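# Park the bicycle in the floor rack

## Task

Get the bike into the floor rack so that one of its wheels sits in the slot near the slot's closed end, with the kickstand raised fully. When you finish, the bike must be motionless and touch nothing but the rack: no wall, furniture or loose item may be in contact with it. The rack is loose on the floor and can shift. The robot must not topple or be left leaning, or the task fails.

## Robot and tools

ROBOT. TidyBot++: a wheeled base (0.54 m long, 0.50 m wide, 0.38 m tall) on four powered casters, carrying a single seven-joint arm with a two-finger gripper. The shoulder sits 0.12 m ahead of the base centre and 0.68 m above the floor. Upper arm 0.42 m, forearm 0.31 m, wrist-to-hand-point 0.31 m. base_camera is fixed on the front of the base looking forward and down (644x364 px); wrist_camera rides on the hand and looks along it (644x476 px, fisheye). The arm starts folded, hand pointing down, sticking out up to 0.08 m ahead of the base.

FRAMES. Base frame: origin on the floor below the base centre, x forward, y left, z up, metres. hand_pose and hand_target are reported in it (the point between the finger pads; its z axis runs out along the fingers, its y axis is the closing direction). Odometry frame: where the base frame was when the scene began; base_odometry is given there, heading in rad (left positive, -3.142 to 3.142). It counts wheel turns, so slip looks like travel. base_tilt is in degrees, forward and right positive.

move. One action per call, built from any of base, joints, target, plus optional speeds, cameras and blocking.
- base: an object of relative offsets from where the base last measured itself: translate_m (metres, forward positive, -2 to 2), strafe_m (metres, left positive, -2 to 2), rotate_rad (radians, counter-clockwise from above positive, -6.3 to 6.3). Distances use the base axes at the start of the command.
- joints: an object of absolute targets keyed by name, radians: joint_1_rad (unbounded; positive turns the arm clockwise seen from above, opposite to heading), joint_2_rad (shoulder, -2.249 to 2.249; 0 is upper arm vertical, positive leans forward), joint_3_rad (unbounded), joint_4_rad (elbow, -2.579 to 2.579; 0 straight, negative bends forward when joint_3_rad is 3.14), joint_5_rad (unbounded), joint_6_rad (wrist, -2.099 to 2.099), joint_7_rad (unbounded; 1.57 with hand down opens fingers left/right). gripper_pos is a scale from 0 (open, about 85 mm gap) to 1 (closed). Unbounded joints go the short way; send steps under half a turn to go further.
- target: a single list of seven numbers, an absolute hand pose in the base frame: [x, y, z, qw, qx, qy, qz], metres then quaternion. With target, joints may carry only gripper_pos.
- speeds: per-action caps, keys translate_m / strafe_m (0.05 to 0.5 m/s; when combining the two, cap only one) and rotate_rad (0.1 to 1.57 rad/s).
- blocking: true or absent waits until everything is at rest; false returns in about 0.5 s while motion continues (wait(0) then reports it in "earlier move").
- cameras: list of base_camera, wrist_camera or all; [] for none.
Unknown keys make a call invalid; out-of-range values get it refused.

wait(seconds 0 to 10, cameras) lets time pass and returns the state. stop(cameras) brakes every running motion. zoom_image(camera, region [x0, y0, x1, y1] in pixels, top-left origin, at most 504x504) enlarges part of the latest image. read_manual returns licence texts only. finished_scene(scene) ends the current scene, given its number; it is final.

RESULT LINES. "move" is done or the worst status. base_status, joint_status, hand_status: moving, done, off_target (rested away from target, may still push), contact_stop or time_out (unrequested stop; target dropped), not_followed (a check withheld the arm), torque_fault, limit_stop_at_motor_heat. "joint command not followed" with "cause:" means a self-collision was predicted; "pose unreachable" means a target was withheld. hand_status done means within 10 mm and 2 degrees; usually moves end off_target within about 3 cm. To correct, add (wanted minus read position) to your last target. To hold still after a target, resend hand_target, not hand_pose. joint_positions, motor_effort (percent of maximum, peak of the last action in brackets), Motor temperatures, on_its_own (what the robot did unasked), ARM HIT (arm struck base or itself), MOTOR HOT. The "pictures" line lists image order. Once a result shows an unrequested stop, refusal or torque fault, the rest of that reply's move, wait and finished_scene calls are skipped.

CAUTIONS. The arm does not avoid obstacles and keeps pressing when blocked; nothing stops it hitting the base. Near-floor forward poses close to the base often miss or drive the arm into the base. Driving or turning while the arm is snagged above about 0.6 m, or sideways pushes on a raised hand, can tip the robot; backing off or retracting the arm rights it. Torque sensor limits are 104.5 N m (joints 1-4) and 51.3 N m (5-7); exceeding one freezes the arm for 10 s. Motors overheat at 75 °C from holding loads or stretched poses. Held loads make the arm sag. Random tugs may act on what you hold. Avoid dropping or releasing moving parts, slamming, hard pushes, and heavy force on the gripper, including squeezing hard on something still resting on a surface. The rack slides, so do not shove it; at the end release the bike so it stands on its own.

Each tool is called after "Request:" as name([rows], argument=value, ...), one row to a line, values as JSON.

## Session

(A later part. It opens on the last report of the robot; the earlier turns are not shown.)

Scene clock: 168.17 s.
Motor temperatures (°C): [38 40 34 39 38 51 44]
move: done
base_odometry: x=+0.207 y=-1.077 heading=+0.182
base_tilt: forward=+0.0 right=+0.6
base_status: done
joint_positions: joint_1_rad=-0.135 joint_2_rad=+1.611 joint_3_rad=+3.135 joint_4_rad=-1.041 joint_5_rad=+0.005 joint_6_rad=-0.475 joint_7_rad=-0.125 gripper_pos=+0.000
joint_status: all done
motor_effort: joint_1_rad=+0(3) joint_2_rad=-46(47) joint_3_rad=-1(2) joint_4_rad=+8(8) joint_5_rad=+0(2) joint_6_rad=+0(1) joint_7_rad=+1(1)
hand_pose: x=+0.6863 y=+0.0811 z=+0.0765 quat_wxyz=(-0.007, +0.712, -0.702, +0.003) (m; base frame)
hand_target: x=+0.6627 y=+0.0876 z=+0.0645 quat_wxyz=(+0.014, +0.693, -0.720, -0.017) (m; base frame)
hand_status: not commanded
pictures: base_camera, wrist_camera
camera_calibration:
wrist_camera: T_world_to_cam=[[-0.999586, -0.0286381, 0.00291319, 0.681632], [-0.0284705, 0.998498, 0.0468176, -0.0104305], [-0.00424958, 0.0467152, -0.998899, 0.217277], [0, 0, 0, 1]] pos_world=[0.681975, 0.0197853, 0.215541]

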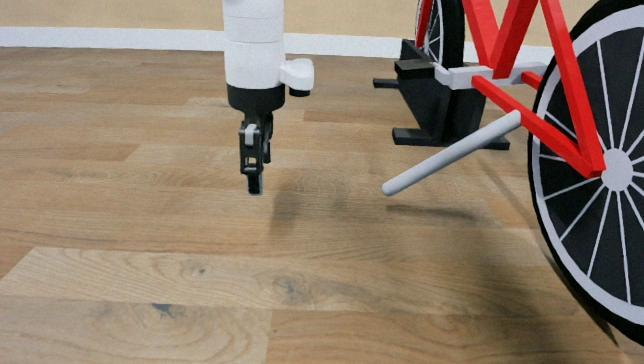

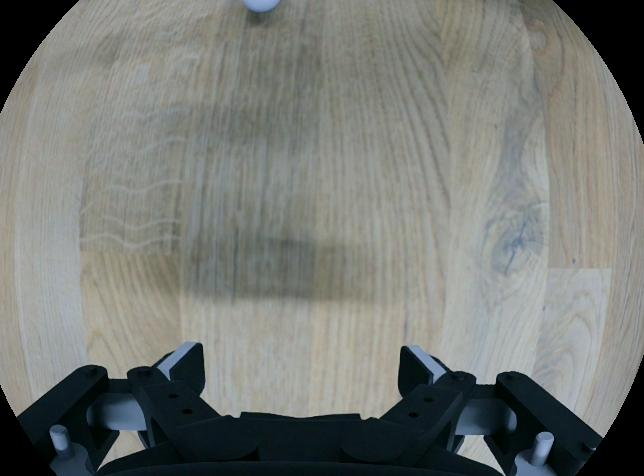

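Request:
move(joints={"joint_2_rad":1.64,"joint_4_rad":-1.137,"joint_6_rad":-0.352}, base={"translate_m":0.08}, speeds={"translate_m":0.15}, cameras=["all"])

Scene clock: 172.47 s.
Motor temperatures (°C): [38 40 34 39 38 51 44]
move: done
base_odometry: x=+0.286 y=-1.062 heading=+0.182
base_tilt: forward=+0.0 right=+0.6
base_status: done
joint_positions: joint_1_rad=-0.136 joint_2_rad=+1.620 joint_3_rad=+3.135 joint_4_rad=-1.129 joint_5_rad=+0.005 joint_6_rad=-0.389 joint_7_rad=-0.126 gripper_pos=+0.000
joint_status: all done
motor_effort: joint_1_rad=+0(2) joint_2_rad=-45(47) joint_3_rad=-1(2) joint_4_rad=+6(9) joint_5_rad=-1(3) joint_6_rad=+0(1) joint_7_rad=+1(1)
hand_pose: x=+0.6557 y=+0.0780 z=+0.0597 quat_wxyz=(-0.003, +0.712, -0.702, +0.000) (m; base frame)
hand_target: x=+0.6481 y=+0.0845 z=+0.0478 quat_wxyz=(-0.008, +0.693, -0.721, +0.000) (m; base frame)
hand_status: not commanded
pictures: base_camera, wrist_camera
camera_calibration:
wrist_camera: T_world_to_cam=[[-0.999481, -0.0293634, 0.0132657, 0.650365], [-0.0287238, 0.998525, 0.0460794, -0.00716423], [-0.0145991, 0.0456744, -0.99885, 0.207423], [0, 0, 0, 1]] pos_world=[0.652849, 0.0167767, 0.198887]

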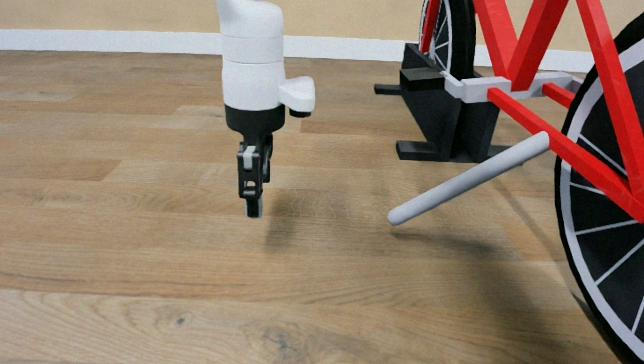

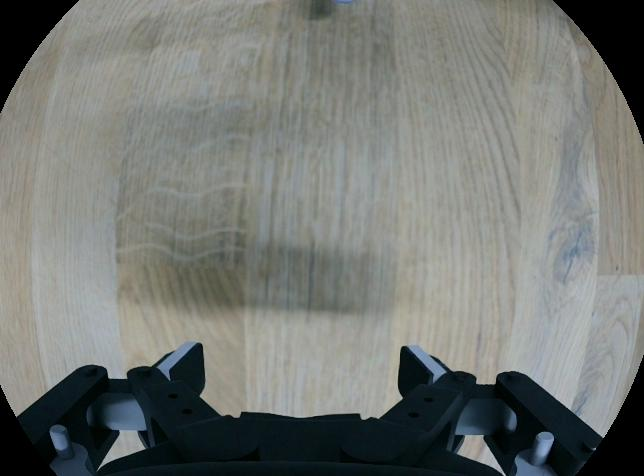

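Request:
move(base={"strafe_m":-0.22,"translate_m":-0.012}, speeds={"translate_m":0.15}, cameras=["all"])

Scene clock: 174.80 s.
Motor temperatures (°C): [38 41 34 39 38 51 44]
move: done
base_odometry: x=+0.315 y=-1.281 heading=+0.182
base_tilt: forward=+0.0 right=+0.6
base_status: done
joint_positions: joint_1_rad=-0.145 joint_2_rad=+1.620 joint_3_rad=+3.136 joint_4_rad=-1.129 joint_5_rad=+0.005 joint_6_rad=-0.389 joint_7_rad=-0.126 gripper_pos=+0.000
joint_status: not commanded
motor_effort: joint_1_rad=+0(4) joint_2_rad=-45(45) joint_3_rad=-2(3) joint_4_rad=+7(7) joint_5_rad=-2(2) joint_6_rad=+0(0) joint_7_rad=+1(1)
hand_pose: x=+0.6548 y=+0.0824 z=+0.0596 quat_wxyz=(-0.003, +0.715, -0.699, +0.000) (m; base frame)
hand_target: x=+0.6481 y=+0.0845 z=+0.0478 quat_wxyz=(-0.008, +0.693, -0.721, +0.000) (m; base frame)
hand_status: not commanded
pictures: base_camera, wrist_camera
camera_calibration:
wrist_camera: T_world_to_cam=[[-0.999193, -0.0377985, 0.0135623, 0.650126], [-0.0371413, 0.998259, 0.0458118, -0.00601425], [-0.0152703, 0.0452712, -0.998858, 0.207541], [0, 0, 0, 1]] pos_world=[0.652547, 0.0211819, 0.198762]

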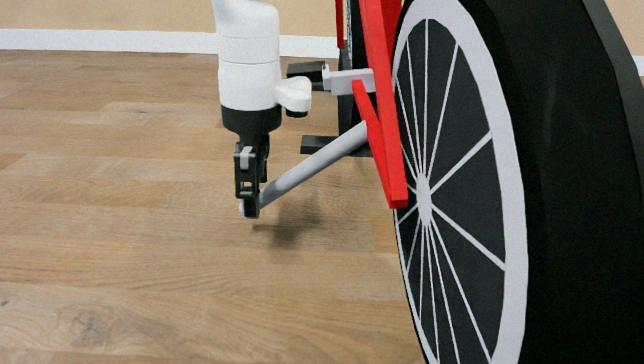

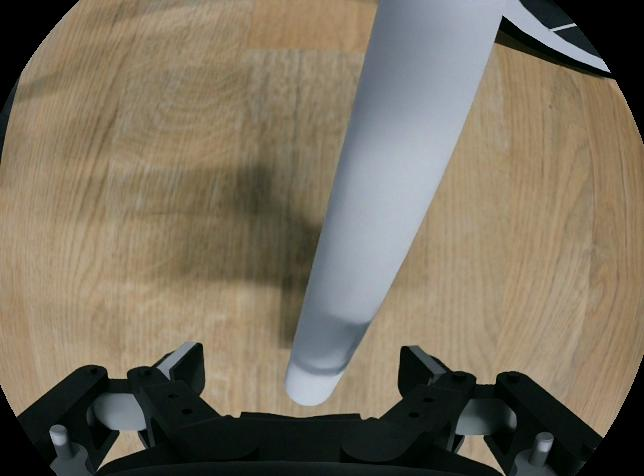

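Request:
move(base={"strafe_m":-0.02}, joints={"gripper_pos":0.55}, cameras=["all"])

Scene clock: 178.13 s.
Motor temperatures (°C): [38 41 34 39 38 51 44]
move: done
base_odometry: x=+0.318 y=-1.301 heading=+0.182
base_tilt: forward=+0.0 right=+0.6
base_status: done
joint_positions: joint_1_rad=-0.144 joint_2_rad=+1.623 joint_3_rad=+3.137 joint_4_rad=-1.134 joint_5_rad=+0.005 joint_6_rad=-0.386 joint_7_rad=-0.126 gripper_pos=+0.550
joint_status: all done
motor_effort: joint_1_rad=+0(3) joint_2_rad=-44(47) joint_3_rad=-1(3) joint_4_rad=+6(9) joint_5_rad=-2(2) joint_6_rad=+0(3) joint_7_rad=+1(1)
hand_pose: x=+0.6508 y=+0.0807 z=+0.0574 quat_wxyz=(+0.000, +0.715, -0.700, -0.002) (m; base frame)
hand_target: x=+0.6481 y=+0.0845 z=+0.0478 quat_wxyz=(-0.008, +0.693, -0.721, +0.000) (m; base frame)
hand_status: not commanded
pictures: base_camera, wrist_camera
camera_calibration:
wrist_camera: T_world_to_cam=[[-0.99915, -0.0365303, 0.0191012, 0.645607], [-0.0356557, 0.998383, 0.0442825, -0.00532821], [-0.0206879, 0.0435637, -0.998836, 0.208989], [0, 0, 0, 1]] pos_world=[0.649192, 0.0197995, 0.19665]

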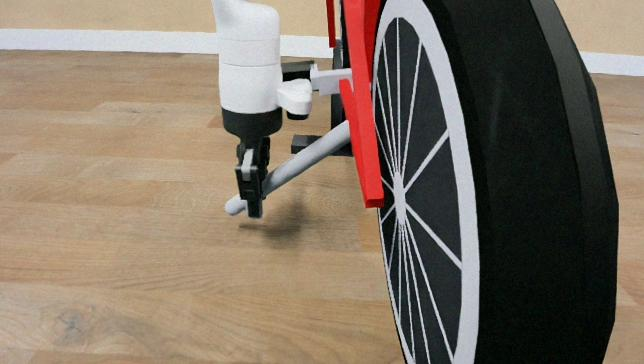

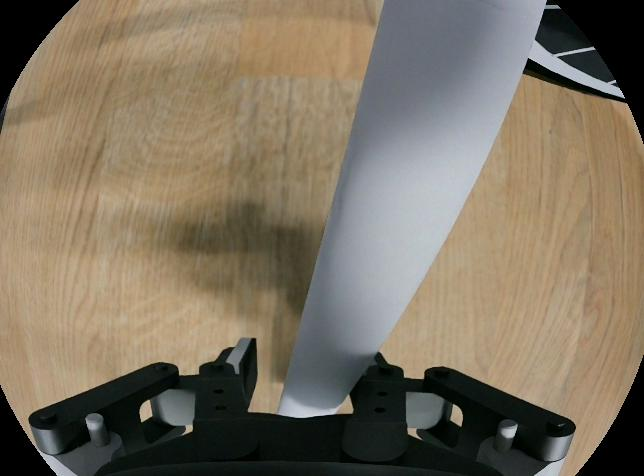

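Request:
move(joints={"joint_1_rad":-0.19,"joint_2_rad":1.58,"joint_4_rad":-1.45,"joint_6_rad":-0.08}, cameras=["all"])

Scene clock: 179.77 s.
Motor temperatures (°C): [38 41 34 39 38 51 44]
move: off_target
base_odometry: x=+0.318 y=-1.301 heading=+0.182
base_tilt: forward=+0.0 right=+0.6
base_status: not commanded
joint_positions: joint_1_rad=-0.154 joint_2_rad=+1.556 joint_3_rad=+3.139 joint_4_rad=-1.384 joint_5_rad=+0.005 joint_6_rad=-0.077 joint_7_rad=-0.129 gripper_pos=+0.550
joint_status: joint_4_rad off_target (ended at -1.384, target -1.450); the others done
motor_effort: joint_1_rad=-3(4) joint_2_rad=-33(44) joint_3_rad=-4(5) joint_4_rad=-6(7) joint_5_rad=-1(2) joint_6_rad=-7(7) joint_7_rad=+1(1)
hand_pose: x=+0.6347 y=+0.0827 z=+0.0711 quat_wxyz=(-0.050, +0.716, -0.695, +0.037) (m; base frame)
hand_target: x=+0.5757 y=+0.0907 z=+0.0544 quat_wxyz=(-0.014, +0.707, -0.707, +0.008) (m; base frame)
hand_status: not commanded
pictures: base_camera, wrist_camera
camera_calibration:
wrist_camera: T_world_to_cam=[[-0.99345, -0.043745, -0.105567, 0.635174], [-0.0499224, 0.997148, 0.0566005, -0.000174822], [0.10279, 0.0614999, -0.9928, 0.14196], [0, 0, 0, 1]] pos_world=[0.616412, 0.0192295, 0.208001]

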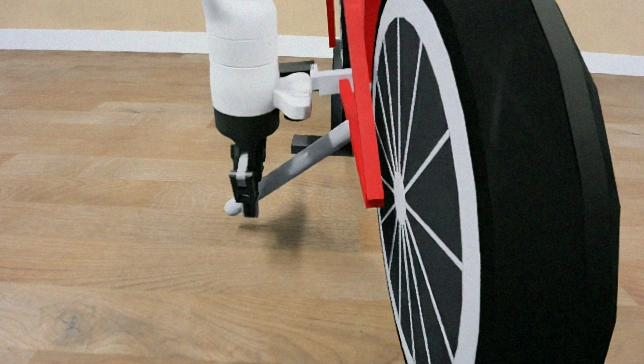

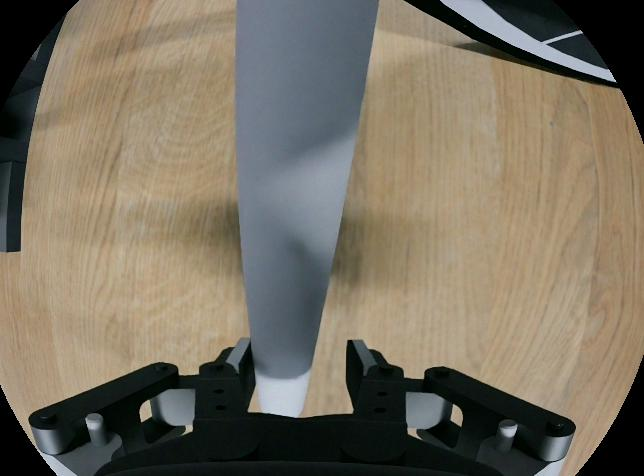

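Request:
move(joints={"joint_1_rad":-0.215,"joint_2_rad":1.57,"joint_4_rad":-1.6,"joint_6_rad":0.02}, cameras=["all"])

Scene clock: 181.67 s.
Motor temperatures (°C): [38 41 34 39 38 51 44]
move: done
base_odometry: x=+0.318 y=-1.301 heading=+0.182
base_tilt: forward=+0.0 right=+0.6
base_status: not commanded
joint_positions: joint_1_rad=-0.206 joint_2_rad=+1.578 joint_3_rad=+3.135 joint_4_rad=-1.604 joint_5_rad=+0.005 joint_6_rad=+0.011 joint_7_rad=-0.129 gripper_pos=+0.550
joint_status: all done
motor_effort: joint_1_rad=+0(4) joint_2_rad=-37(43) joint_3_rad=-1(6) joint_4_rad=-1(12) joint_5_rad=-1(2) joint_6_rad=+0(11) joint_7_rad=+1(1)
hand_pose: x=+0.5083 y=+0.0869 z=+0.0535 quat_wxyz=(+0.010, +0.735, -0.677, -0.011) (m; base frame)
hand_target: x=+0.5183 y=+0.0895 z=+0.0566 quat_wxyz=(+0.003, +0.716, -0.698, -0.003) (m; base frame)
hand_status: not commanded
pictures: base_camera, wrist_camera
camera_calibration:
wrist_camera: T_world_to_cam=[[-0.994152, -0.0968984, 0.0476605, 0.504727], [-0.0948012, 0.994503, 0.0444581, 0.0140297], [-0.0517064, 0.0396798, -0.997874, 0.217907], [0, 0, 0, 1]] pos_world=[0.514373, 0.0263081, 0.192764]

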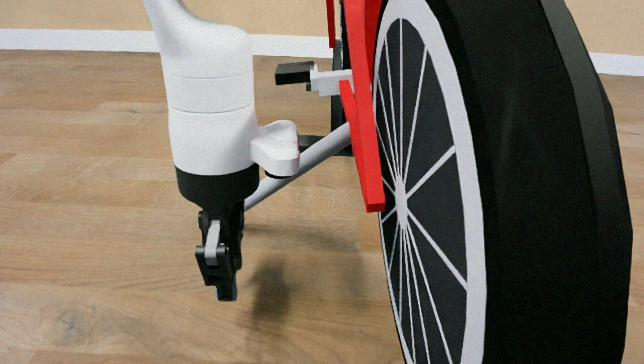

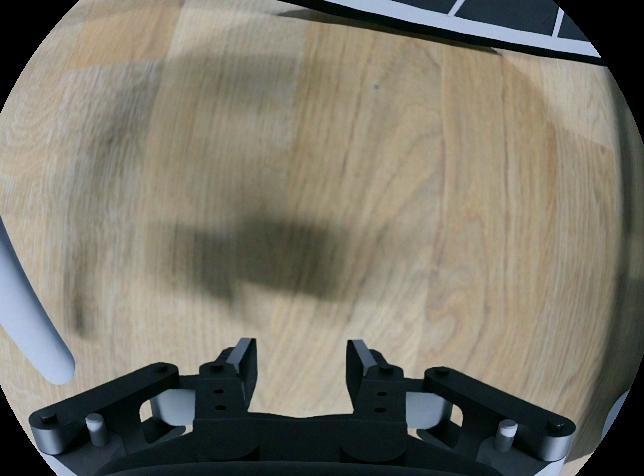

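Request:
move(cameras=["all"])

Request:
zoom_image(camera="base_camera", region=[160, 60, 420, 300])

Scene clock: 181.77 s.
Motor temperatures (°C): [38 41 34 39 38 51 44]
base_odometry: x=+0.318 y=-1.301 heading=+0.182
base_tilt: forward=+0.0 right=+0.6
base_status: not commanded
joint_positions: joint_1_rad=-0.206 joint_2_rad=+1.578 joint_3_rad=+3.135 joint_4_rad=-1.604 joint_5_rad=+0.005 joint_6_rad=+0.011 joint_7_rad=-0.129 gripper_pos=+0.550
joint_status: all done
motor_effort: joint_1_rad=+0(4) joint_2_rad=-37(43) joint_3_rad=-1(6) joint_4_rad=-1(12) joint_5_rad=-1(2) joint_6_rad=-1(11) joint_7_rad=+1(1)
hand_pose: x=+0.5083 y=+0.0869 z=+0.0535 quat_wxyz=(+0.010, +0.735, -0.677, -0.011) (m; base frame)
hand_target: x=+0.5183 y=+0.0895 z=+0.0566 quat_wxyz=(+0.003, +0.716, -0.698, -0.003) (m; base frame)
hand_status: not commanded
pictures: base_camera, wrist_camera
camera_calibration:
wrist_camera: T_world_to_cam=[[-0.994152, -0.0968984, 0.0476605, 0.504727], [-0.0948012, 0.994503, 0.0444581, 0.0140297], [-0.0517064, 0.0396798, -0.997874, 0.217907], [0, 0, 0, 1]] pos_world=[0.514373, 0.0263081, 0.192764]

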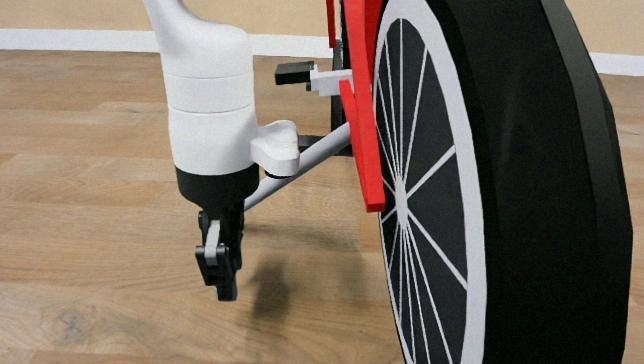

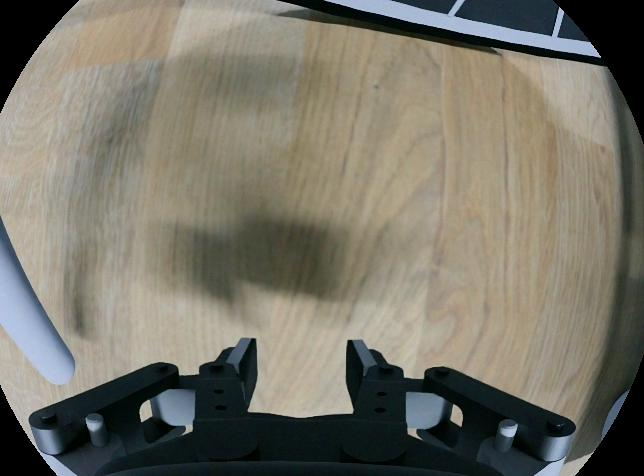

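Scaled by 1.938.

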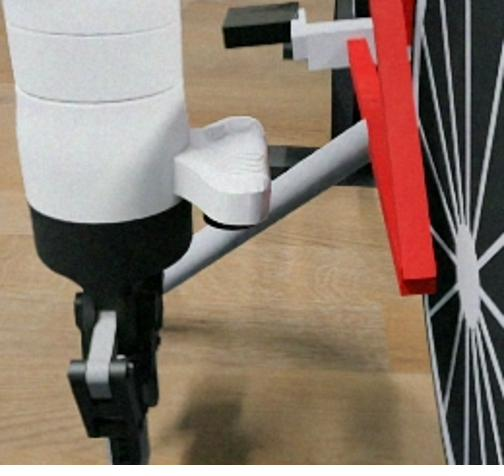

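Request:
move(base={"strafe_m":0.13}, joints={"gripper_pos":0}, cameras=["base_camera"])

Request:
move(joints={"joint_1_rad":-0.125,"joint_2_rad":1.635,"joint_4_rad":-1.12,"joint_6_rad":-0.42,"joint_7_rad":-0.38}, cameras=["all"])

Scene clock: 183.50 s.
Motor temperatures (°C): [38 41 34 39 38 51 44]
move: done
base_odometry: x=+0.294 y=-1.173 heading=+0.183
base_tilt: forward=+0.0 right=+0.6
base_status: done
joint_positions: joint_1_rad=-0.213 joint_2_rad=+1.578 joint_3_rad=+3.136 joint_4_rad=-1.603 joint_5_rad=+0.005 joint_6_rad=+0.011 joint_7_rad=-0.129 gripper_pos=+0.000
joint_status: all done
motor_effort: joint_1_rad=+0(3) joint_2_rad=-37(38) joint_3_rad=-1(3) joint_4_rad=-1(2) joint_5_rad=-2(2) joint_6_rad=+0(1) joint_7_rad=+0(1)
hand_pose: x=+0.5081 y=+0.0892 z=+0.0534 quat_wxyz=(+0.010, +0.738, -0.675, -0.011) (m; base frame)
hand_target: x=+0.5183 y=+0.0895 z=+0.0566 quat_wxyz=(+0.003, +0.716, -0.698, -0.003) (m; base frame)
hand_status: not commanded
pictures: base_camera

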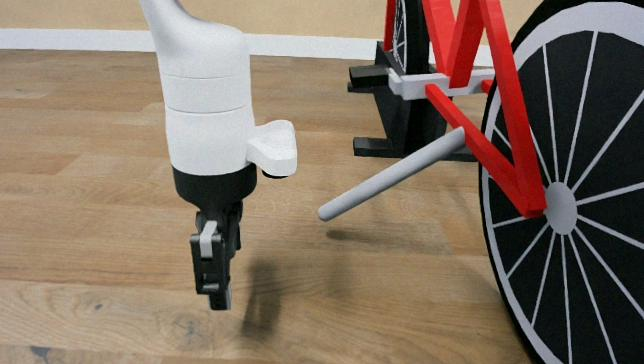

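Scene clock: 185.47 s.
Motor temperatures (°C): [38 41 34 39 38 51 44]
move: done
base_odometry: x=+0.294 y=-1.173 heading=+0.183
base_tilt: forward=+0.0 right=+0.6
base_status: not commanded
joint_positions: joint_1_rad=-0.143 joint_2_rad=+1.611 joint_3_rad=+3.136 joint_4_rad=-1.132 joint_5_rad=+0.005 joint_6_rad=-0.374 joint_7_rad=-0.335 gripper_pos=+0.000
joint_status: all done
motor_effort: joint_1_rad=+0(1) joint_2_rad=-45(45) joint_3_rad=-1(2) joint_4_rad=+7(7) joint_5_rad=-1(2) joint_6_rad=+0(1) joint_7_rad=+1(1)
hand_pose: x=+0.6631 y=+0.0824 z=+0.0643 quat_wxyz=(-0.012, +0.637, -0.770, +0.005) (m; base frame)
hand_target: x=+0.6423 y=+0.0706 z=+0.0526 quat_wxyz=(+0.012, +0.604, -0.797, -0.013) (m; base frame)
hand_status: not commanded
pictures: base_camera, wrist_camera
camera_calibration:
wrist_camera: T_world_to_cam=[[-0.985051, 0.172201, -0.00457206, 0.632791], [0.171725, 0.983731, 0.0527663, -0.143688], [0.0135841, 0.0511924, -0.998596, 0.192721], [0, 0, 0, 1]] pos_world=[0.645389, 0.0225168, 0.202926]

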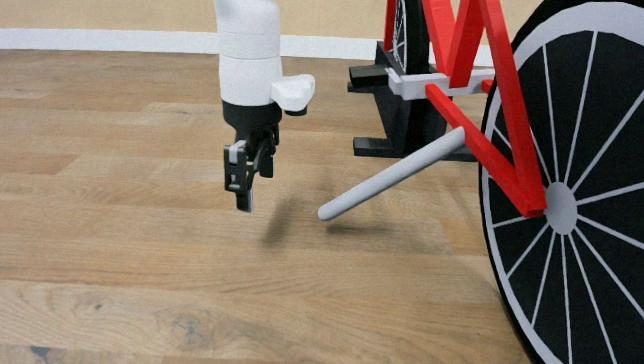

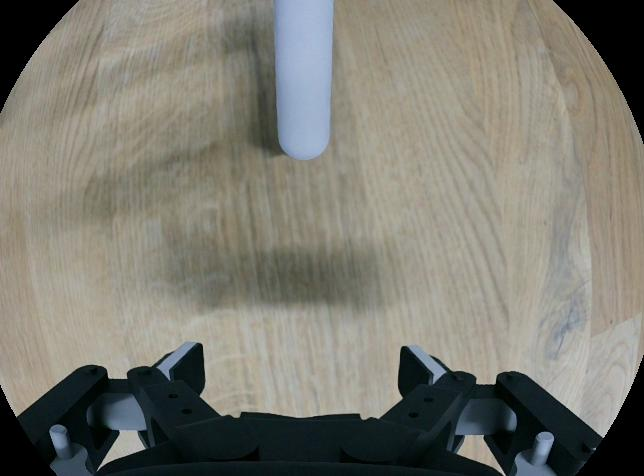

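Request:
move(base={"strafe_m":-0.133,"translate_m":-0.02}, speeds={"strafe_m":0.2}, cameras=["all"])

Scene clock: 187.03 s.
Motor temperatures (°C): [38 41 34 39 38 51 44]
move: done
base_odometry: x=+0.298 y=-1.308 heading=+0.182
base_tilt: forward=+0.0 right=+0.6
base_status: done
joint_positions: joint_1_rad=-0.128 joint_2_rad=+1.612 joint_3_rad=+3.136 joint_4_rad=-1.129 joint_5_rad=+0.005 joint_6_rad=-0.378 joint_7_rad=-0.336 gripper_pos=+0.000
joint_status: not commanded
motor_effort: joint_1_rad=+0(4) joint_2_rad=-45(46) joint_3_rad=-1(3) joint_4_rad=+7(7) joint_5_rad=-1(3) joint_6_rad=+0(0) joint_7_rad=+1(1)
hand_pose: x=+0.6636 y=+0.0746 z=+0.0637 quat_wxyz=(-0.010, +0.632, -0.775, +0.004) (m; base frame)
hand_target: x=+0.6423 y=+0.0706 z=+0.0526 quat_wxyz=(+0.012, +0.604, -0.797, -0.013) (m; base frame)
hand_status: not commanded
pictures: base_camera, wrist_camera
camera_calibration:
wrist_camera: T_world_to_cam=[[-0.982356, 0.187007, -0.00218447, 0.631625], [0.186642, 0.981049, 0.0520255, -0.145768], [0.0118722, 0.0506998, -0.998643, 0.193645], [0, 0, 0, 1]] pos_world=[0.645388, 0.0150694, 0.202346]

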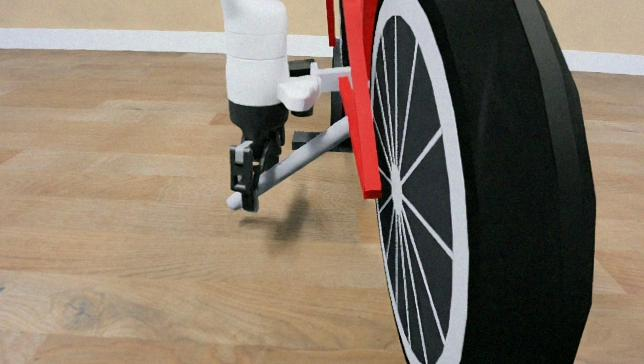

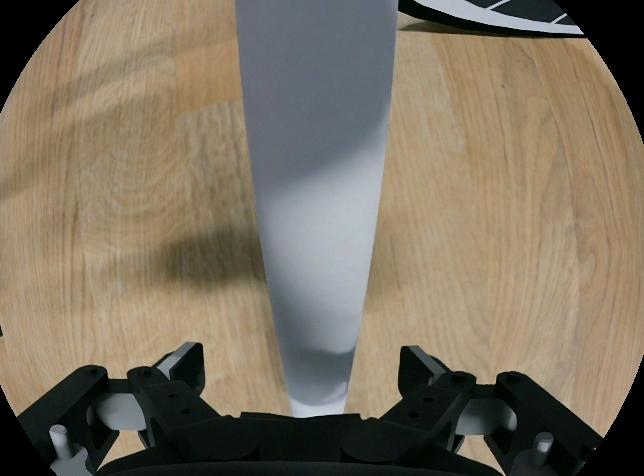

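Request:
move(base={"strafe_m":-0.018,"translate_m":-0.005}, cameras=[])

Request:
move(joints={"gripper_pos":0.9}, cameras=["all"])

Scene clock: 187.97 s.
Motor temperatures (°C): [38 41 34 39 38 51 44]
move: done
base_odometry: x=+0.297 y=-1.326 heading=+0.183
base_tilt: forward=+0.0 right=+0.6
base_status: done
joint_positions: joint_1_rad=-0.136 joint_2_rad=+1.614 joint_3_rad=+3.136 joint_4_rad=-1.128 joint_5_rad=+0.005 joint_6_rad=-0.379 joint_7_rad=-0.336 gripper_pos=+0.000
joint_status: not commanded
motor_effort: joint_1_rad=+2(4) joint_2_rad=-44(46) joint_3_rad=-1(2) joint_4_rad=+6(7) joint_5_rad=-1(2) joint_6_rad=+0(0) joint_7_rad=+1(1)
hand_pose: x=+0.6622 y=+0.0782 z=+0.0628 quat_wxyz=(-0.009, +0.634, -0.773, +0.004) (m; base frame)
hand_target: x=+0.6423 y=+0.0706 z=+0.0526 quat_wxyz=(+0.012, +0.604, -0.797, -0.013) (m; base frame)
hand_status: not commanded
pictures: none
No camera images: "cameras" was empty.

Scene clock: 189.00 s.
Motor temperatures (°C): [38 41 34 39 38 51 44]
move: off_target
base_odometry: x=+0.297 y=-1.326 heading=+0.183
base_tilt: forward=+0.0 right=+0.6
base_status: not commanded
joint_positions: joint_1_rad=-0.136 joint_2_rad=+1.615 joint_3_rad=+3.136 joint_4_rad=-1.123 joint_5_rad=+0.005 joint_6_rad=-0.391 joint_7_rad=-0.336 gripper_pos=+0.743
joint_status: gripper_pos off_target (ended at +0.743, target +0.900)
motor_effort: joint_1_rad=+3(6) joint_2_rad=-42(48) joint_3_rad=-2(2) joint_4_rad=+5(10) joint_5_rad=-5(6) joint_6_rad=+2(4) joint_7_rad=-3(5)
hand_pose: x=+0.6610 y=+0.0783 z=+0.0627 quat_wxyz=(-0.006, +0.635, -0.773, +0.002) (m; base frame)
hand_target: x=+0.6423 y=+0.0706 z=+0.0526 quat_wxyz=(+0.012, +0.604, -0.797, -0.013) (m; base frame)
hand_status: not commanded
pictures: base_camera, wrist_camera
camera_calibration:
wrist_camera: T_world_to_cam=[[-0.983718, 0.179591, 0.00683011, 0.629285], [0.17971, 0.982516, 0.0486506, -0.144128], [0.00202653, 0.0490859, -0.998793, 0.199156], [0, 0, 0, 1]] pos_world=[0.644536, 0.0188179, 0.20163]

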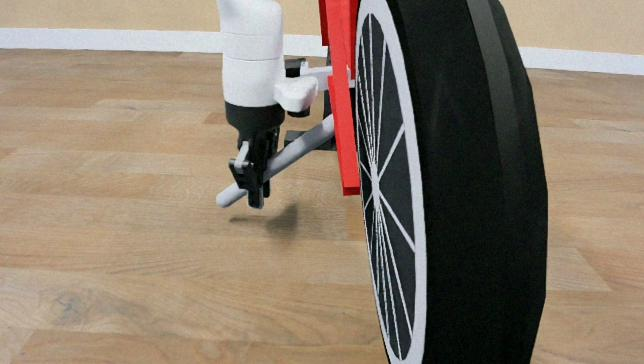

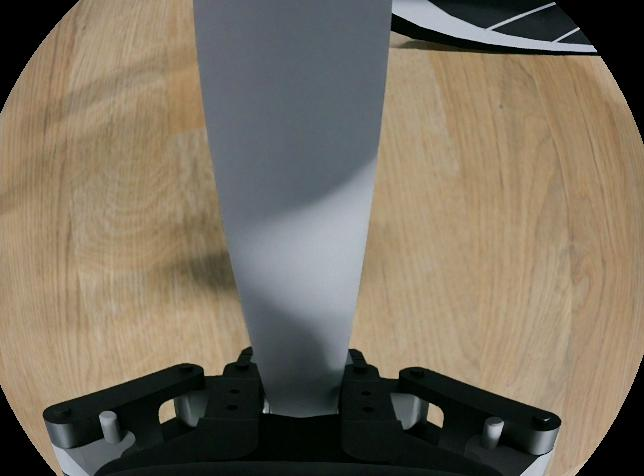

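Request:
move(joints={"joint_1_rad":-0.165,"joint_2_rad":1.595,"joint_4_rad":-1.33,"joint_6_rad":-0.22}, cameras=["all"])

Scene clock: 190.37 s.
Motor temperatures (°C): [38 41 34 39 38 51 44]
move: off_target
base_odometry: x=+0.297 y=-1.326 heading=+0.183
base_tilt: forward=+0.0 right=+0.6
base_status: not commanded
joint_positions: joint_1_rad=-0.151 joint_2_rad=+1.582 joint_3_rad=+3.143 joint_4_rad=-1.285 joint_5_rad=+0.005 joint_6_rad=-0.253 joint_7_rad=-0.331 gripper_pos=+0.749
joint_status: joint_4_rad off_target (ended at -1.285, target -1.330); the others done
motor_effort: joint_1_rad=+1(3) joint_2_rad=-36(43) joint_3_rad=-3(5) joint_4_rad=-2(6) joint_5_rad=-7(11) joint_6_rad=-2(3) joint_7_rad=-4(8)
hand_pose: x=+0.6254 y=+0.0776 z=+0.0631 quat_wxyz=(-0.008, +0.642, -0.766, +0.006) (m; base frame)
hand_target: x=+0.5989 y=+0.0837 z=+0.0533 quat_wxyz=(+0.000, +0.620, -0.785, -0.003) (m; base frame)
hand_status: not commanded
pictures: base_camera, wrist_camera
camera_calibration:
wrist_camera: T_world_to_cam=[[-0.987206, 0.159425, -0.0028655, 0.598721], [0.159132, 0.986211, 0.0454341, -0.124259], [0.0100693, 0.0443968, -0.998963, 0.19508], [0, 0, 0, 1]] pos_world=[0.60887, 0.0184335, 0.202239]

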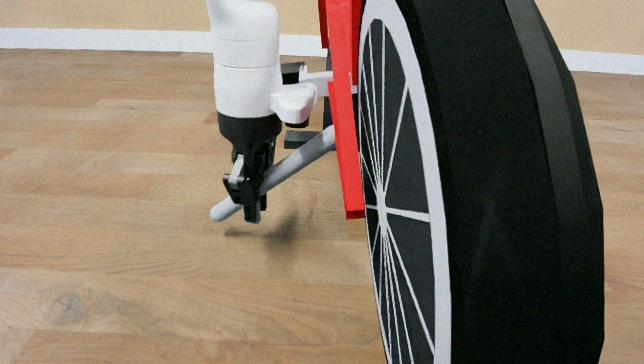

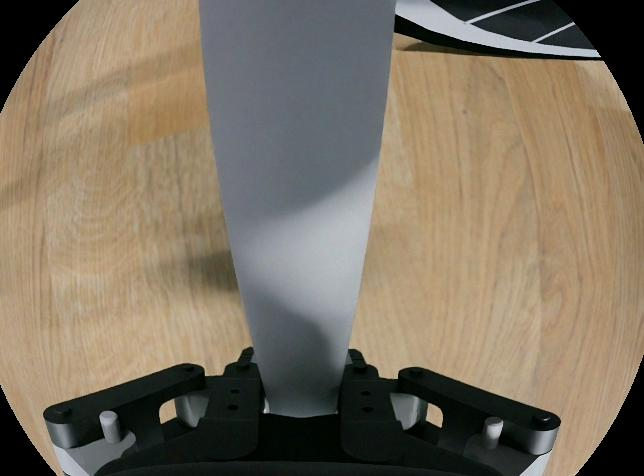

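Request:
move(joints={"joint_1_rad":-0.19,"joint_2_rad":1.572,"joint_4_rad":-1.515,"joint_6_rad":-0.06}, cameras=["all"])

Scene clock: 191.63 s.
Motor temperatures (°C): [38 41 34 39 38 51 44]
move: off_target
base_odometry: x=+0.297 y=-1.326 heading=+0.182
base_tilt: forward=+0.0 right=+0.6
base_status: not commanded
joint_positions: joint_1_rad=-0.178 joint_2_rad=+1.560 joint_3_rad=+3.160 joint_4_rad=-1.427 joint_5_rad=+0.010 joint_6_rad=-0.076 joint_7_rad=-0.322 gripper_pos=+0.759
joint_status: joint_4_rad off_target (ended at -1.427, target -1.515); the others done
motor_effort: joint_1_rad=+1(2) joint_2_rad=-37(38) joint_3_rad=-7(10) joint_4_rad=-11(13) joint_5_rad=-13(14) joint_6_rad=-4(6) joint_7_rad=-10(11)
hand_pose: x=+0.6068 y=+0.0776 z=+0.0653 quat_wxyz=(-0.029, +0.658, -0.752, +0.028) (m; base frame)
hand_target: x=+0.5469 y=+0.0850 z=+0.0561 quat_wxyz=(+0.002, +0.629, -0.777, -0.002) (m; base frame)
hand_status: not commanded
pictures: base_camera, wrist_camera
camera_calibration:
wrist_camera: T_world_to_cam=[[-0.990994, 0.117939, -0.0634082, 0.589858], [0.11513, 0.992272, 0.0462816, -0.0952307], [0.0683766, 0.0385646, -0.996914, 0.162334], [0, 0, 0, 1]] pos_world=[0.58441, 0.0186669, 0.203642]

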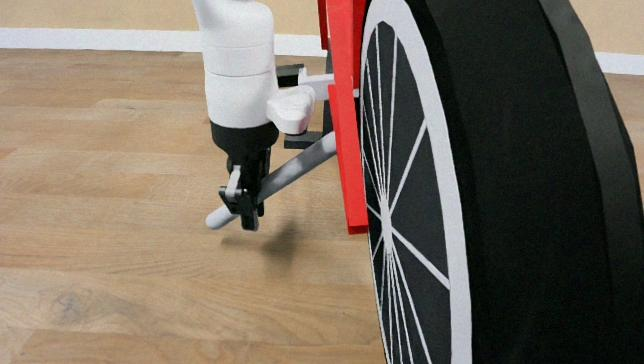

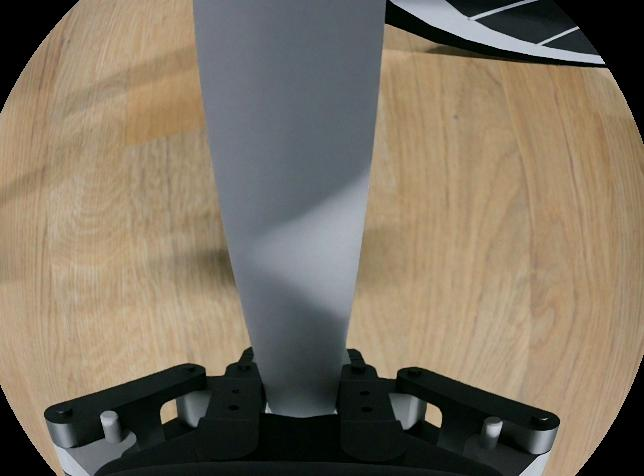

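Request:
move(joints={"joint_1_rad":-0.205,"joint_2_rad":1.56,"joint_4_rad":-1.65,"joint_6_rad":0.04}, cameras=["all"])

Scene clock: 192.73 s.
Motor temperatures (°C): [38 41 34 39 38 51 44]
move: off_target
base_odometry: x=+0.297 y=-1.326 heading=+0.182
base_tilt: forward=+0.0 right=+0.6
base_status: not commanded
joint_positions: joint_1_rad=-0.191 joint_2_rad=+1.542 joint_3_rad=+3.171 joint_4_rad=-1.510 joint_5_rad=+0.011 joint_6_rad=+0.056 joint_7_rad=-0.316 gripper_pos=+0.759
joint_status: joint_4_rad off_target (ended at -1.510, target -1.650); the others done
motor_effort: joint_1_rad=-1(2) joint_2_rad=-34(37) joint_3_rad=-8(10) joint_4_rad=-22(22) joint_5_rad=-15(15) joint_6_rad=-9(9) joint_7_rad=-12(12)
hand_pose: x=+0.6068 y=+0.0772 z=+0.0725 quat_wxyz=(-0.055, +0.664, -0.744, +0.050) (m; base frame)
hand_target: x=+0.5008 y=+0.0815 z=+0.0616 quat_wxyz=(+0.012, +0.635, -0.772, -0.007) (m; base frame)
hand_status: not commanded
pictures: base_camera, wrist_camera
camera_calibration:
wrist_camera: T_world_to_cam=[[-0.986733, 0.0978987, -0.12951, 0.594131], [0.0914728, 0.994305, 0.0546819, -0.0815937], [0.134126, 0.0421098, -0.990069, 0.128921], [0, 0, 0, 1]] pos_world=[0.576421, 0.0175356, 0.209048]

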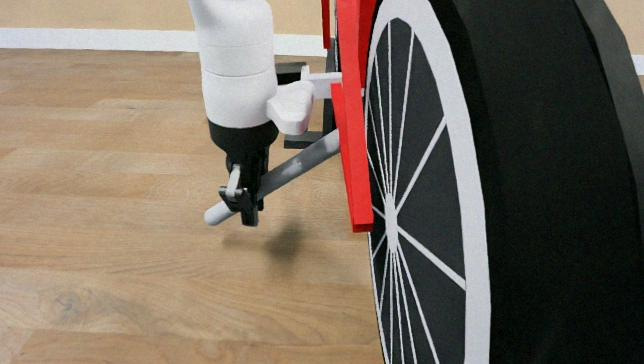

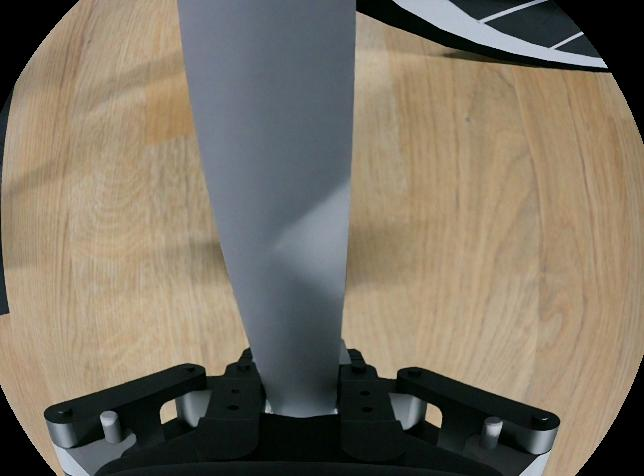

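Request:
move(joints={"joint_1_rad":-0.205,"joint_2_rad":1.62,"joint_4_rad":-1.7,"joint_6_rad":-0.05}, cameras=["all"])

Scene clock: 193.73 s.
Motor temperatures (°C): [38 41 34 39 38 51 44]
move: off_target
base_odometry: x=+0.297 y=-1.326 heading=+0.182
base_tilt: forward=+0.0 right=+0.6
base_status: not commanded
joint_positions: joint_1_rad=-0.192 joint_2_rad=+1.542 joint_3_rad=+3.171 joint_4_rad=-1.513 joint_5_rad=+0.011 joint_6_rad=+0.056 joint_7_rad=-0.316 gripper_pos=+0.759
joint_status: joint_2_rad off_target (ended at +1.542, target +1.620); joint_4_rad off_target (ended at -1.513, target -1.700); joint_6_rad off_target (ended at +0.056, target -0.050); the others done
motor_effort: joint_1_rad=+0(1) joint_2_rad=-25(35) joint_3_rad=-8(9) joint_4_rad=-31(31) joint_5_rad=-15(15) joint_6_rad=-15(16) joint_7_rad=-12(12)
hand_pose: x=+0.6051 y=+0.0771 z=+0.0723 quat_wxyz=(-0.054, +0.664, -0.744, +0.049) (m; base frame)
hand_target: x=+0.4063 y=+0.0624 z=+0.0486 quat_wxyz=(+0.100, +0.631, -0.768, -0.054) (m; base frame)
hand_status: not commanded
pictures: base_camera, wrist_camera
camera_calibration:
wrist_camera: T_world_to_cam=[[-0.987131, 0.0974509, -0.126793, 0.592504], [0.091243, 0.994369, 0.053894, -0.0811651], [0.131331, 0.0416314, -0.990464, 0.130712], [0, 0, 0, 1]] pos_world=[0.575118, 0.0175263, 0.208965]

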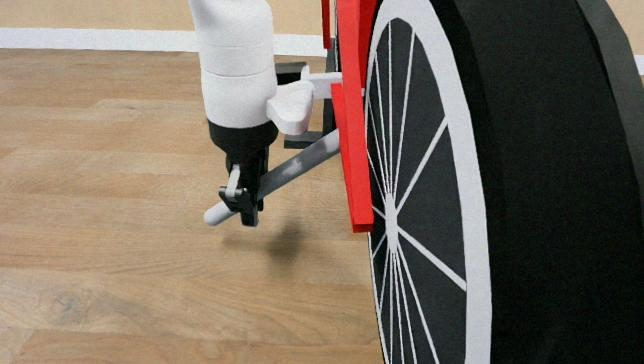

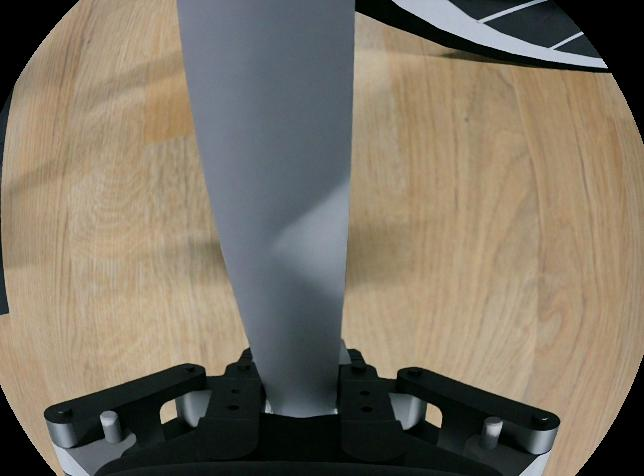

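Request:
zoom_image(camera="base_camera", region=[180, 0, 440, 260])

Scaled by 1.938.

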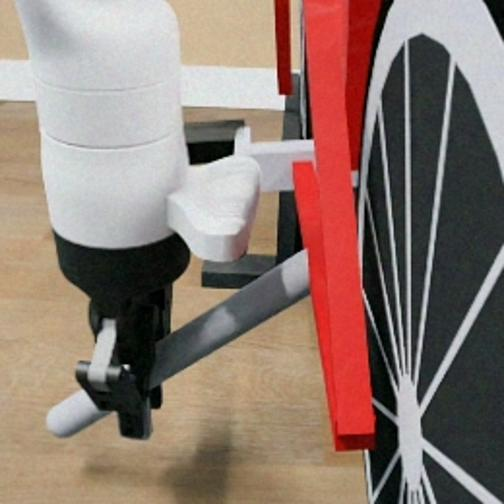

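Request:
move(joints={"joint_1_rad":-0.205,"joint_2_rad":1.62,"joint_4_rad":-1.8,"joint_6_rad":-0.1}, cameras=["all"])

Scene clock: 195.70 s.
Motor temperatures (°C): [38 41 34 39 38 51 44]
move: off_target
base_odometry: x=+0.297 y=-1.326 heading=+0.182
base_tilt: forward=+0.0 right=+0.6
base_status: not commanded
joint_positions: joint_1_rad=-0.192 joint_2_rad=+1.499 joint_3_rad=+3.174 joint_4_rad=-1.564 joint_5_rad=+0.011 joint_6_rad=+0.056 joint_7_rad=-0.316 gripper_pos=+0.759
joint_status: joint_2_rad off_target (ended at +1.499, target +1.620); joint_4_rad off_target (ended at -1.564, target -1.800); joint_6_rad off_target (ended at +0.056, target -0.100); the others done
motor_effort: joint_1_rad=-1(3) joint_2_rad=-14(25) joint_3_rad=-7(10) joint_4_rad=-40(42) joint_5_rad=-13(15) joint_6_rad=-25(25) joint_7_rad=-9(12)
hand_pose: x=+0.5999 y=+0.0743 z=+0.0901 quat_wxyz=(-0.050, +0.664, -0.744, +0.048) (m; base frame)
hand_target: x=+0.3327 y=+0.0474 z=+0.0696 quat_wxyz=(+0.166, +0.624, -0.759, -0.089) (m; base frame)
hand_status: not commanded
pictures: base_camera, wrist_camera
camera_calibration:
wrist_camera: T_world_to_cam=[[-0.987879, 0.0978303, -0.12052, 0.589776], [0.0925468, 0.994517, 0.0486965, -0.079198], [0.124623, 0.0369524, -0.991516, 0.153605], [0, 0, 0, 1]] pos_world=[0.570814, 0.0153897, 0.227238]

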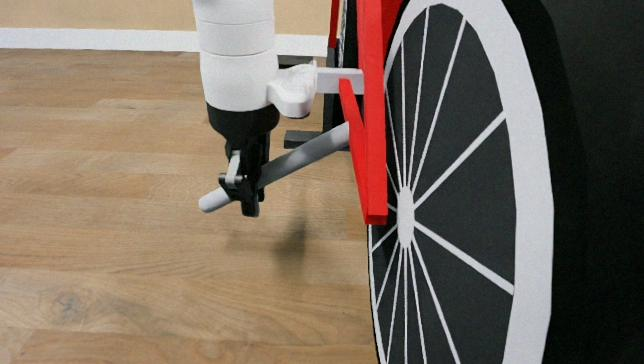

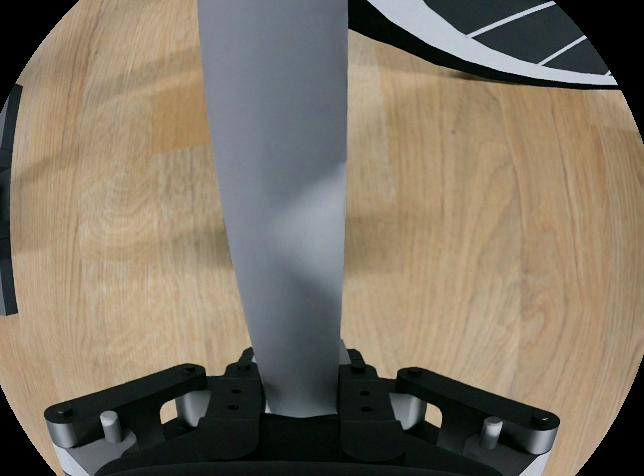

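Request:
move(joints={"joint_1_rad":-0.205,"joint_2_rad":1.75,"joint_4_rad":-1.8,"joint_6_rad":-0.1}, cameras=["all"])

Scene clock: 198.40 s.
Motor temperatures (°C): [38 41 34 39 38 51 44]
move: off_target
base_odometry: x=+0.297 y=-1.326 heading=+0.182
base_tilt: forward=+0.0 right=+0.6
base_status: not commanded
joint_positions: joint_1_rad=-0.193 joint_2_rad=+1.512 joint_3_rad=+3.176 joint_4_rad=-1.550 joint_5_rad=+0.011 joint_6_rad=+0.061 joint_7_rad=-0.316 gripper_pos=+0.759
joint_status: joint_2_rad off_target (ended at +1.512, target +1.750); joint_4_rad off_target (ended at -1.550, target -1.800); joint_6_rad off_target (ended at +0.061, target -0.100); the others done
motor_effort: joint_1_rad=+0(2) joint_2_rad=+2(13) joint_3_rad=-8(11) joint_4_rad=-47(49) joint_5_rad=-12(13) joint_6_rad=-30(30) joint_7_rad=-10(10)
hand_pose: x=+0.6027 y=+0.0742 z=+0.0849 quat_wxyz=(-0.052, +0.665, -0.744, +0.050) (m; base frame)
hand_target: x=+0.2532 y=+0.0309 z=+0.0464 quat_wxyz=(+0.222, +0.614, -0.748, -0.118) (m; base frame)
hand_status: not commanded
pictures: base_camera, wrist_camera
camera_calibration:
wrist_camera: T_world_to_cam=[[-0.987182, 0.0967858, -0.126905, 0.592076], [0.0911959, 0.994619, 0.0491561, -0.078357], [0.13098, 0.0369528, -0.990696, 0.144116], [0, 0, 0, 1]] pos_world=[0.572756, 0.0153053, 0.221764]

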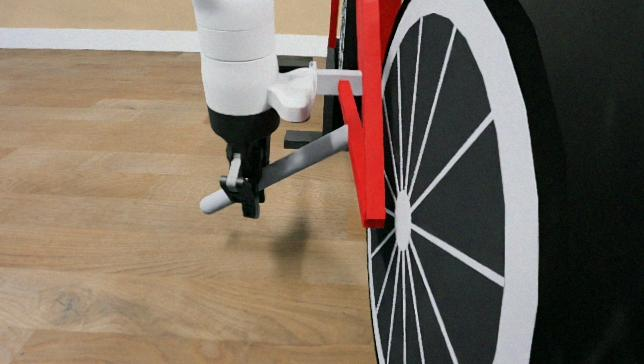

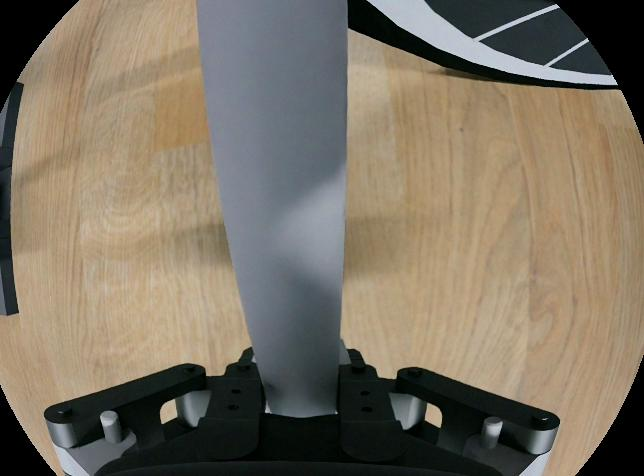

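Request:
move(joints={"joint_1_rad":-0.205,"joint_2_rad":1.70,"joint_4_rad":-1.75,"joint_6_rad":-0.05,"joint_7_rad":-0.15}, cameras=["all"])

Scene clock: 199.73 s.
Motor temperatures (°C): [38 41 34 39 38 51 44]
move: off_target
base_odometry: x=+0.297 y=-1.326 heading=+0.182
base_tilt: forward=+0.0 right=+0.6
base_status: not commanded
joint_positions: joint_1_rad=-0.193 joint_2_rad=+1.515 joint_3_rad=+3.169 joint_4_rad=-1.569 joint_5_rad=+0.011 joint_6_rad=+0.061 joint_7_rad=-0.157 gripper_pos=+0.766
joint_status: joint_2_rad off_target (ended at +1.515, target +1.700); joint_4_rad off_target (ended at -1.569, target -1.750); joint_6_rad off_target (ended at +0.062, target -0.050); the others done
motor_effort: joint_1_rad=-2(3) joint_2_rad=-5(11) joint_3_rad=-6(9) joint_4_rad=-33(47) joint_5_rad=-5(12) joint_6_rad=-21(30) joint_7_rad=-4(11)
hand_pose: x=+0.5886 y=+0.0761 z=+0.0824 quat_wxyz=(-0.041, +0.722, -0.689, +0.045) (m; base frame)
hand_target: x=+0.3267 y=+0.0459 z=+0.0366 quat_wxyz=(+0.147, +0.708, -0.684, -0.101) (m; base frame)
hand_status: not commanded
pictures: base_camera, wrist_camera
camera_calibration:
wrist_camera: T_world_to_cam=[[-0.992567, -0.0628752, -0.104201, 0.591115], [-0.0663534, 0.997337, 0.0302532, 0.0152394], [0.102022, 0.0369424, -0.994096, 0.160764], [0, 0, 0, 1]] pos_world=[0.57133, 0.0160286, 0.220949]

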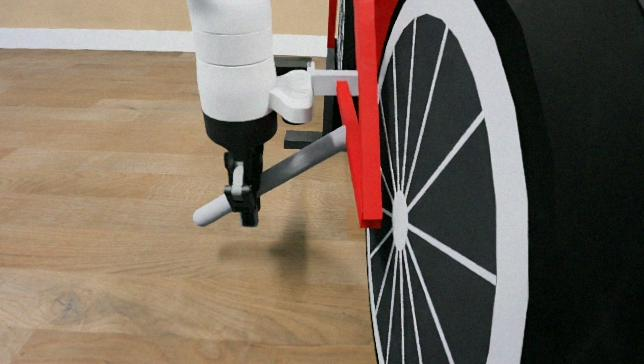

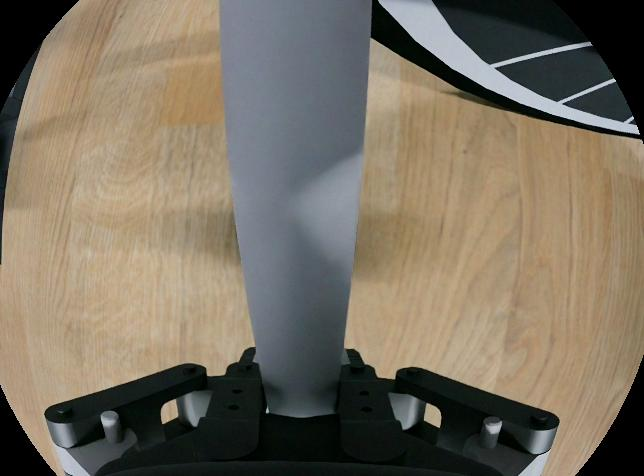

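Request:
move(joints={"joint_1_rad":-0.205,"joint_2_rad":1.68,"joint_4_rad":-1.76,"joint_6_rad":-0.05,"joint_7_rad":0.1}, cameras=["all"])

Scene clock: 200.77 s.
Motor temperatures (°C): [38 41 34 40 38 51 44]
move: off_target
base_odometry: x=+0.297 y=-1.326 heading=+0.182
base_tilt: forward=+0.0 right=+0.6
base_status: not commanded
joint_positions: joint_1_rad=-0.195 joint_2_rad=+1.515 joint_3_rad=+3.161 joint_4_rad=-1.616 joint_5_rad=+0.011 joint_6_rad=+0.058 joint_7_rad=+0.083 gripper_pos=+0.766
joint_status: joint_2_rad off_target (ended at +1.516, target +1.680); joint_4_rad off_target (ended at -1.616, target -1.760); joint_6_rad off_target (ended at +0.058, target -0.050); the others done
motor_effort: joint_1_rad=-2(3) joint_2_rad=-8(12) joint_3_rad=-5(6) joint_4_rad=-26(33) joint_5_rad=-4(6) joint_6_rad=-16(21) joint_7_rad=-1(4)
hand_pose: x=+0.5574 y=+0.0756 z=+0.0800 quat_wxyz=(-0.019, +0.801, -0.598, +0.030) (m; base frame)
hand_target: x=+0.3334 y=+0.0473 z=+0.0429 quat_wxyz=(+0.129, +0.788, -0.590, -0.116) (m; base frame)
hand_status: not commanded
pictures: base_camera, wrist_camera
camera_calibration:
wrist_camera: T_world_to_cam=[[-0.953065, -0.29886, -0.0484794, 0.551223], [-0.299871, 0.953863, 0.014954, 0.148465], [0.0417735, 0.0287897, -0.998712, 0.19619], [0, 0, 0, 1]] pos_world=[0.561676, 0.0174756, 0.220441]

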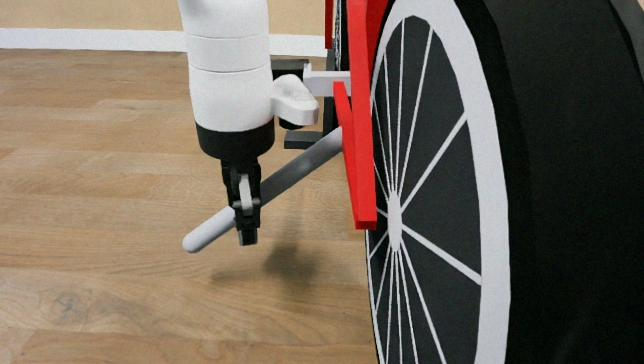

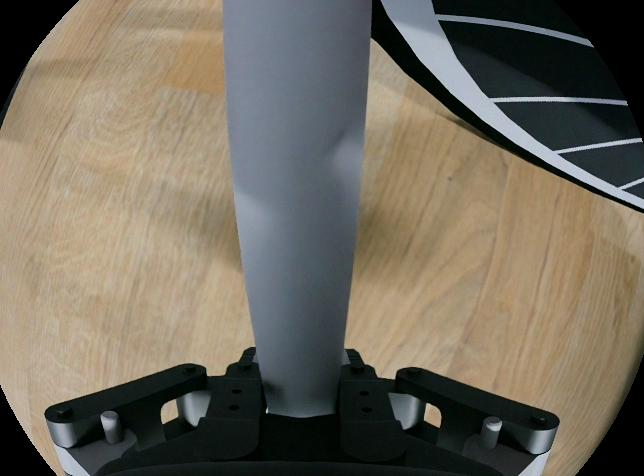

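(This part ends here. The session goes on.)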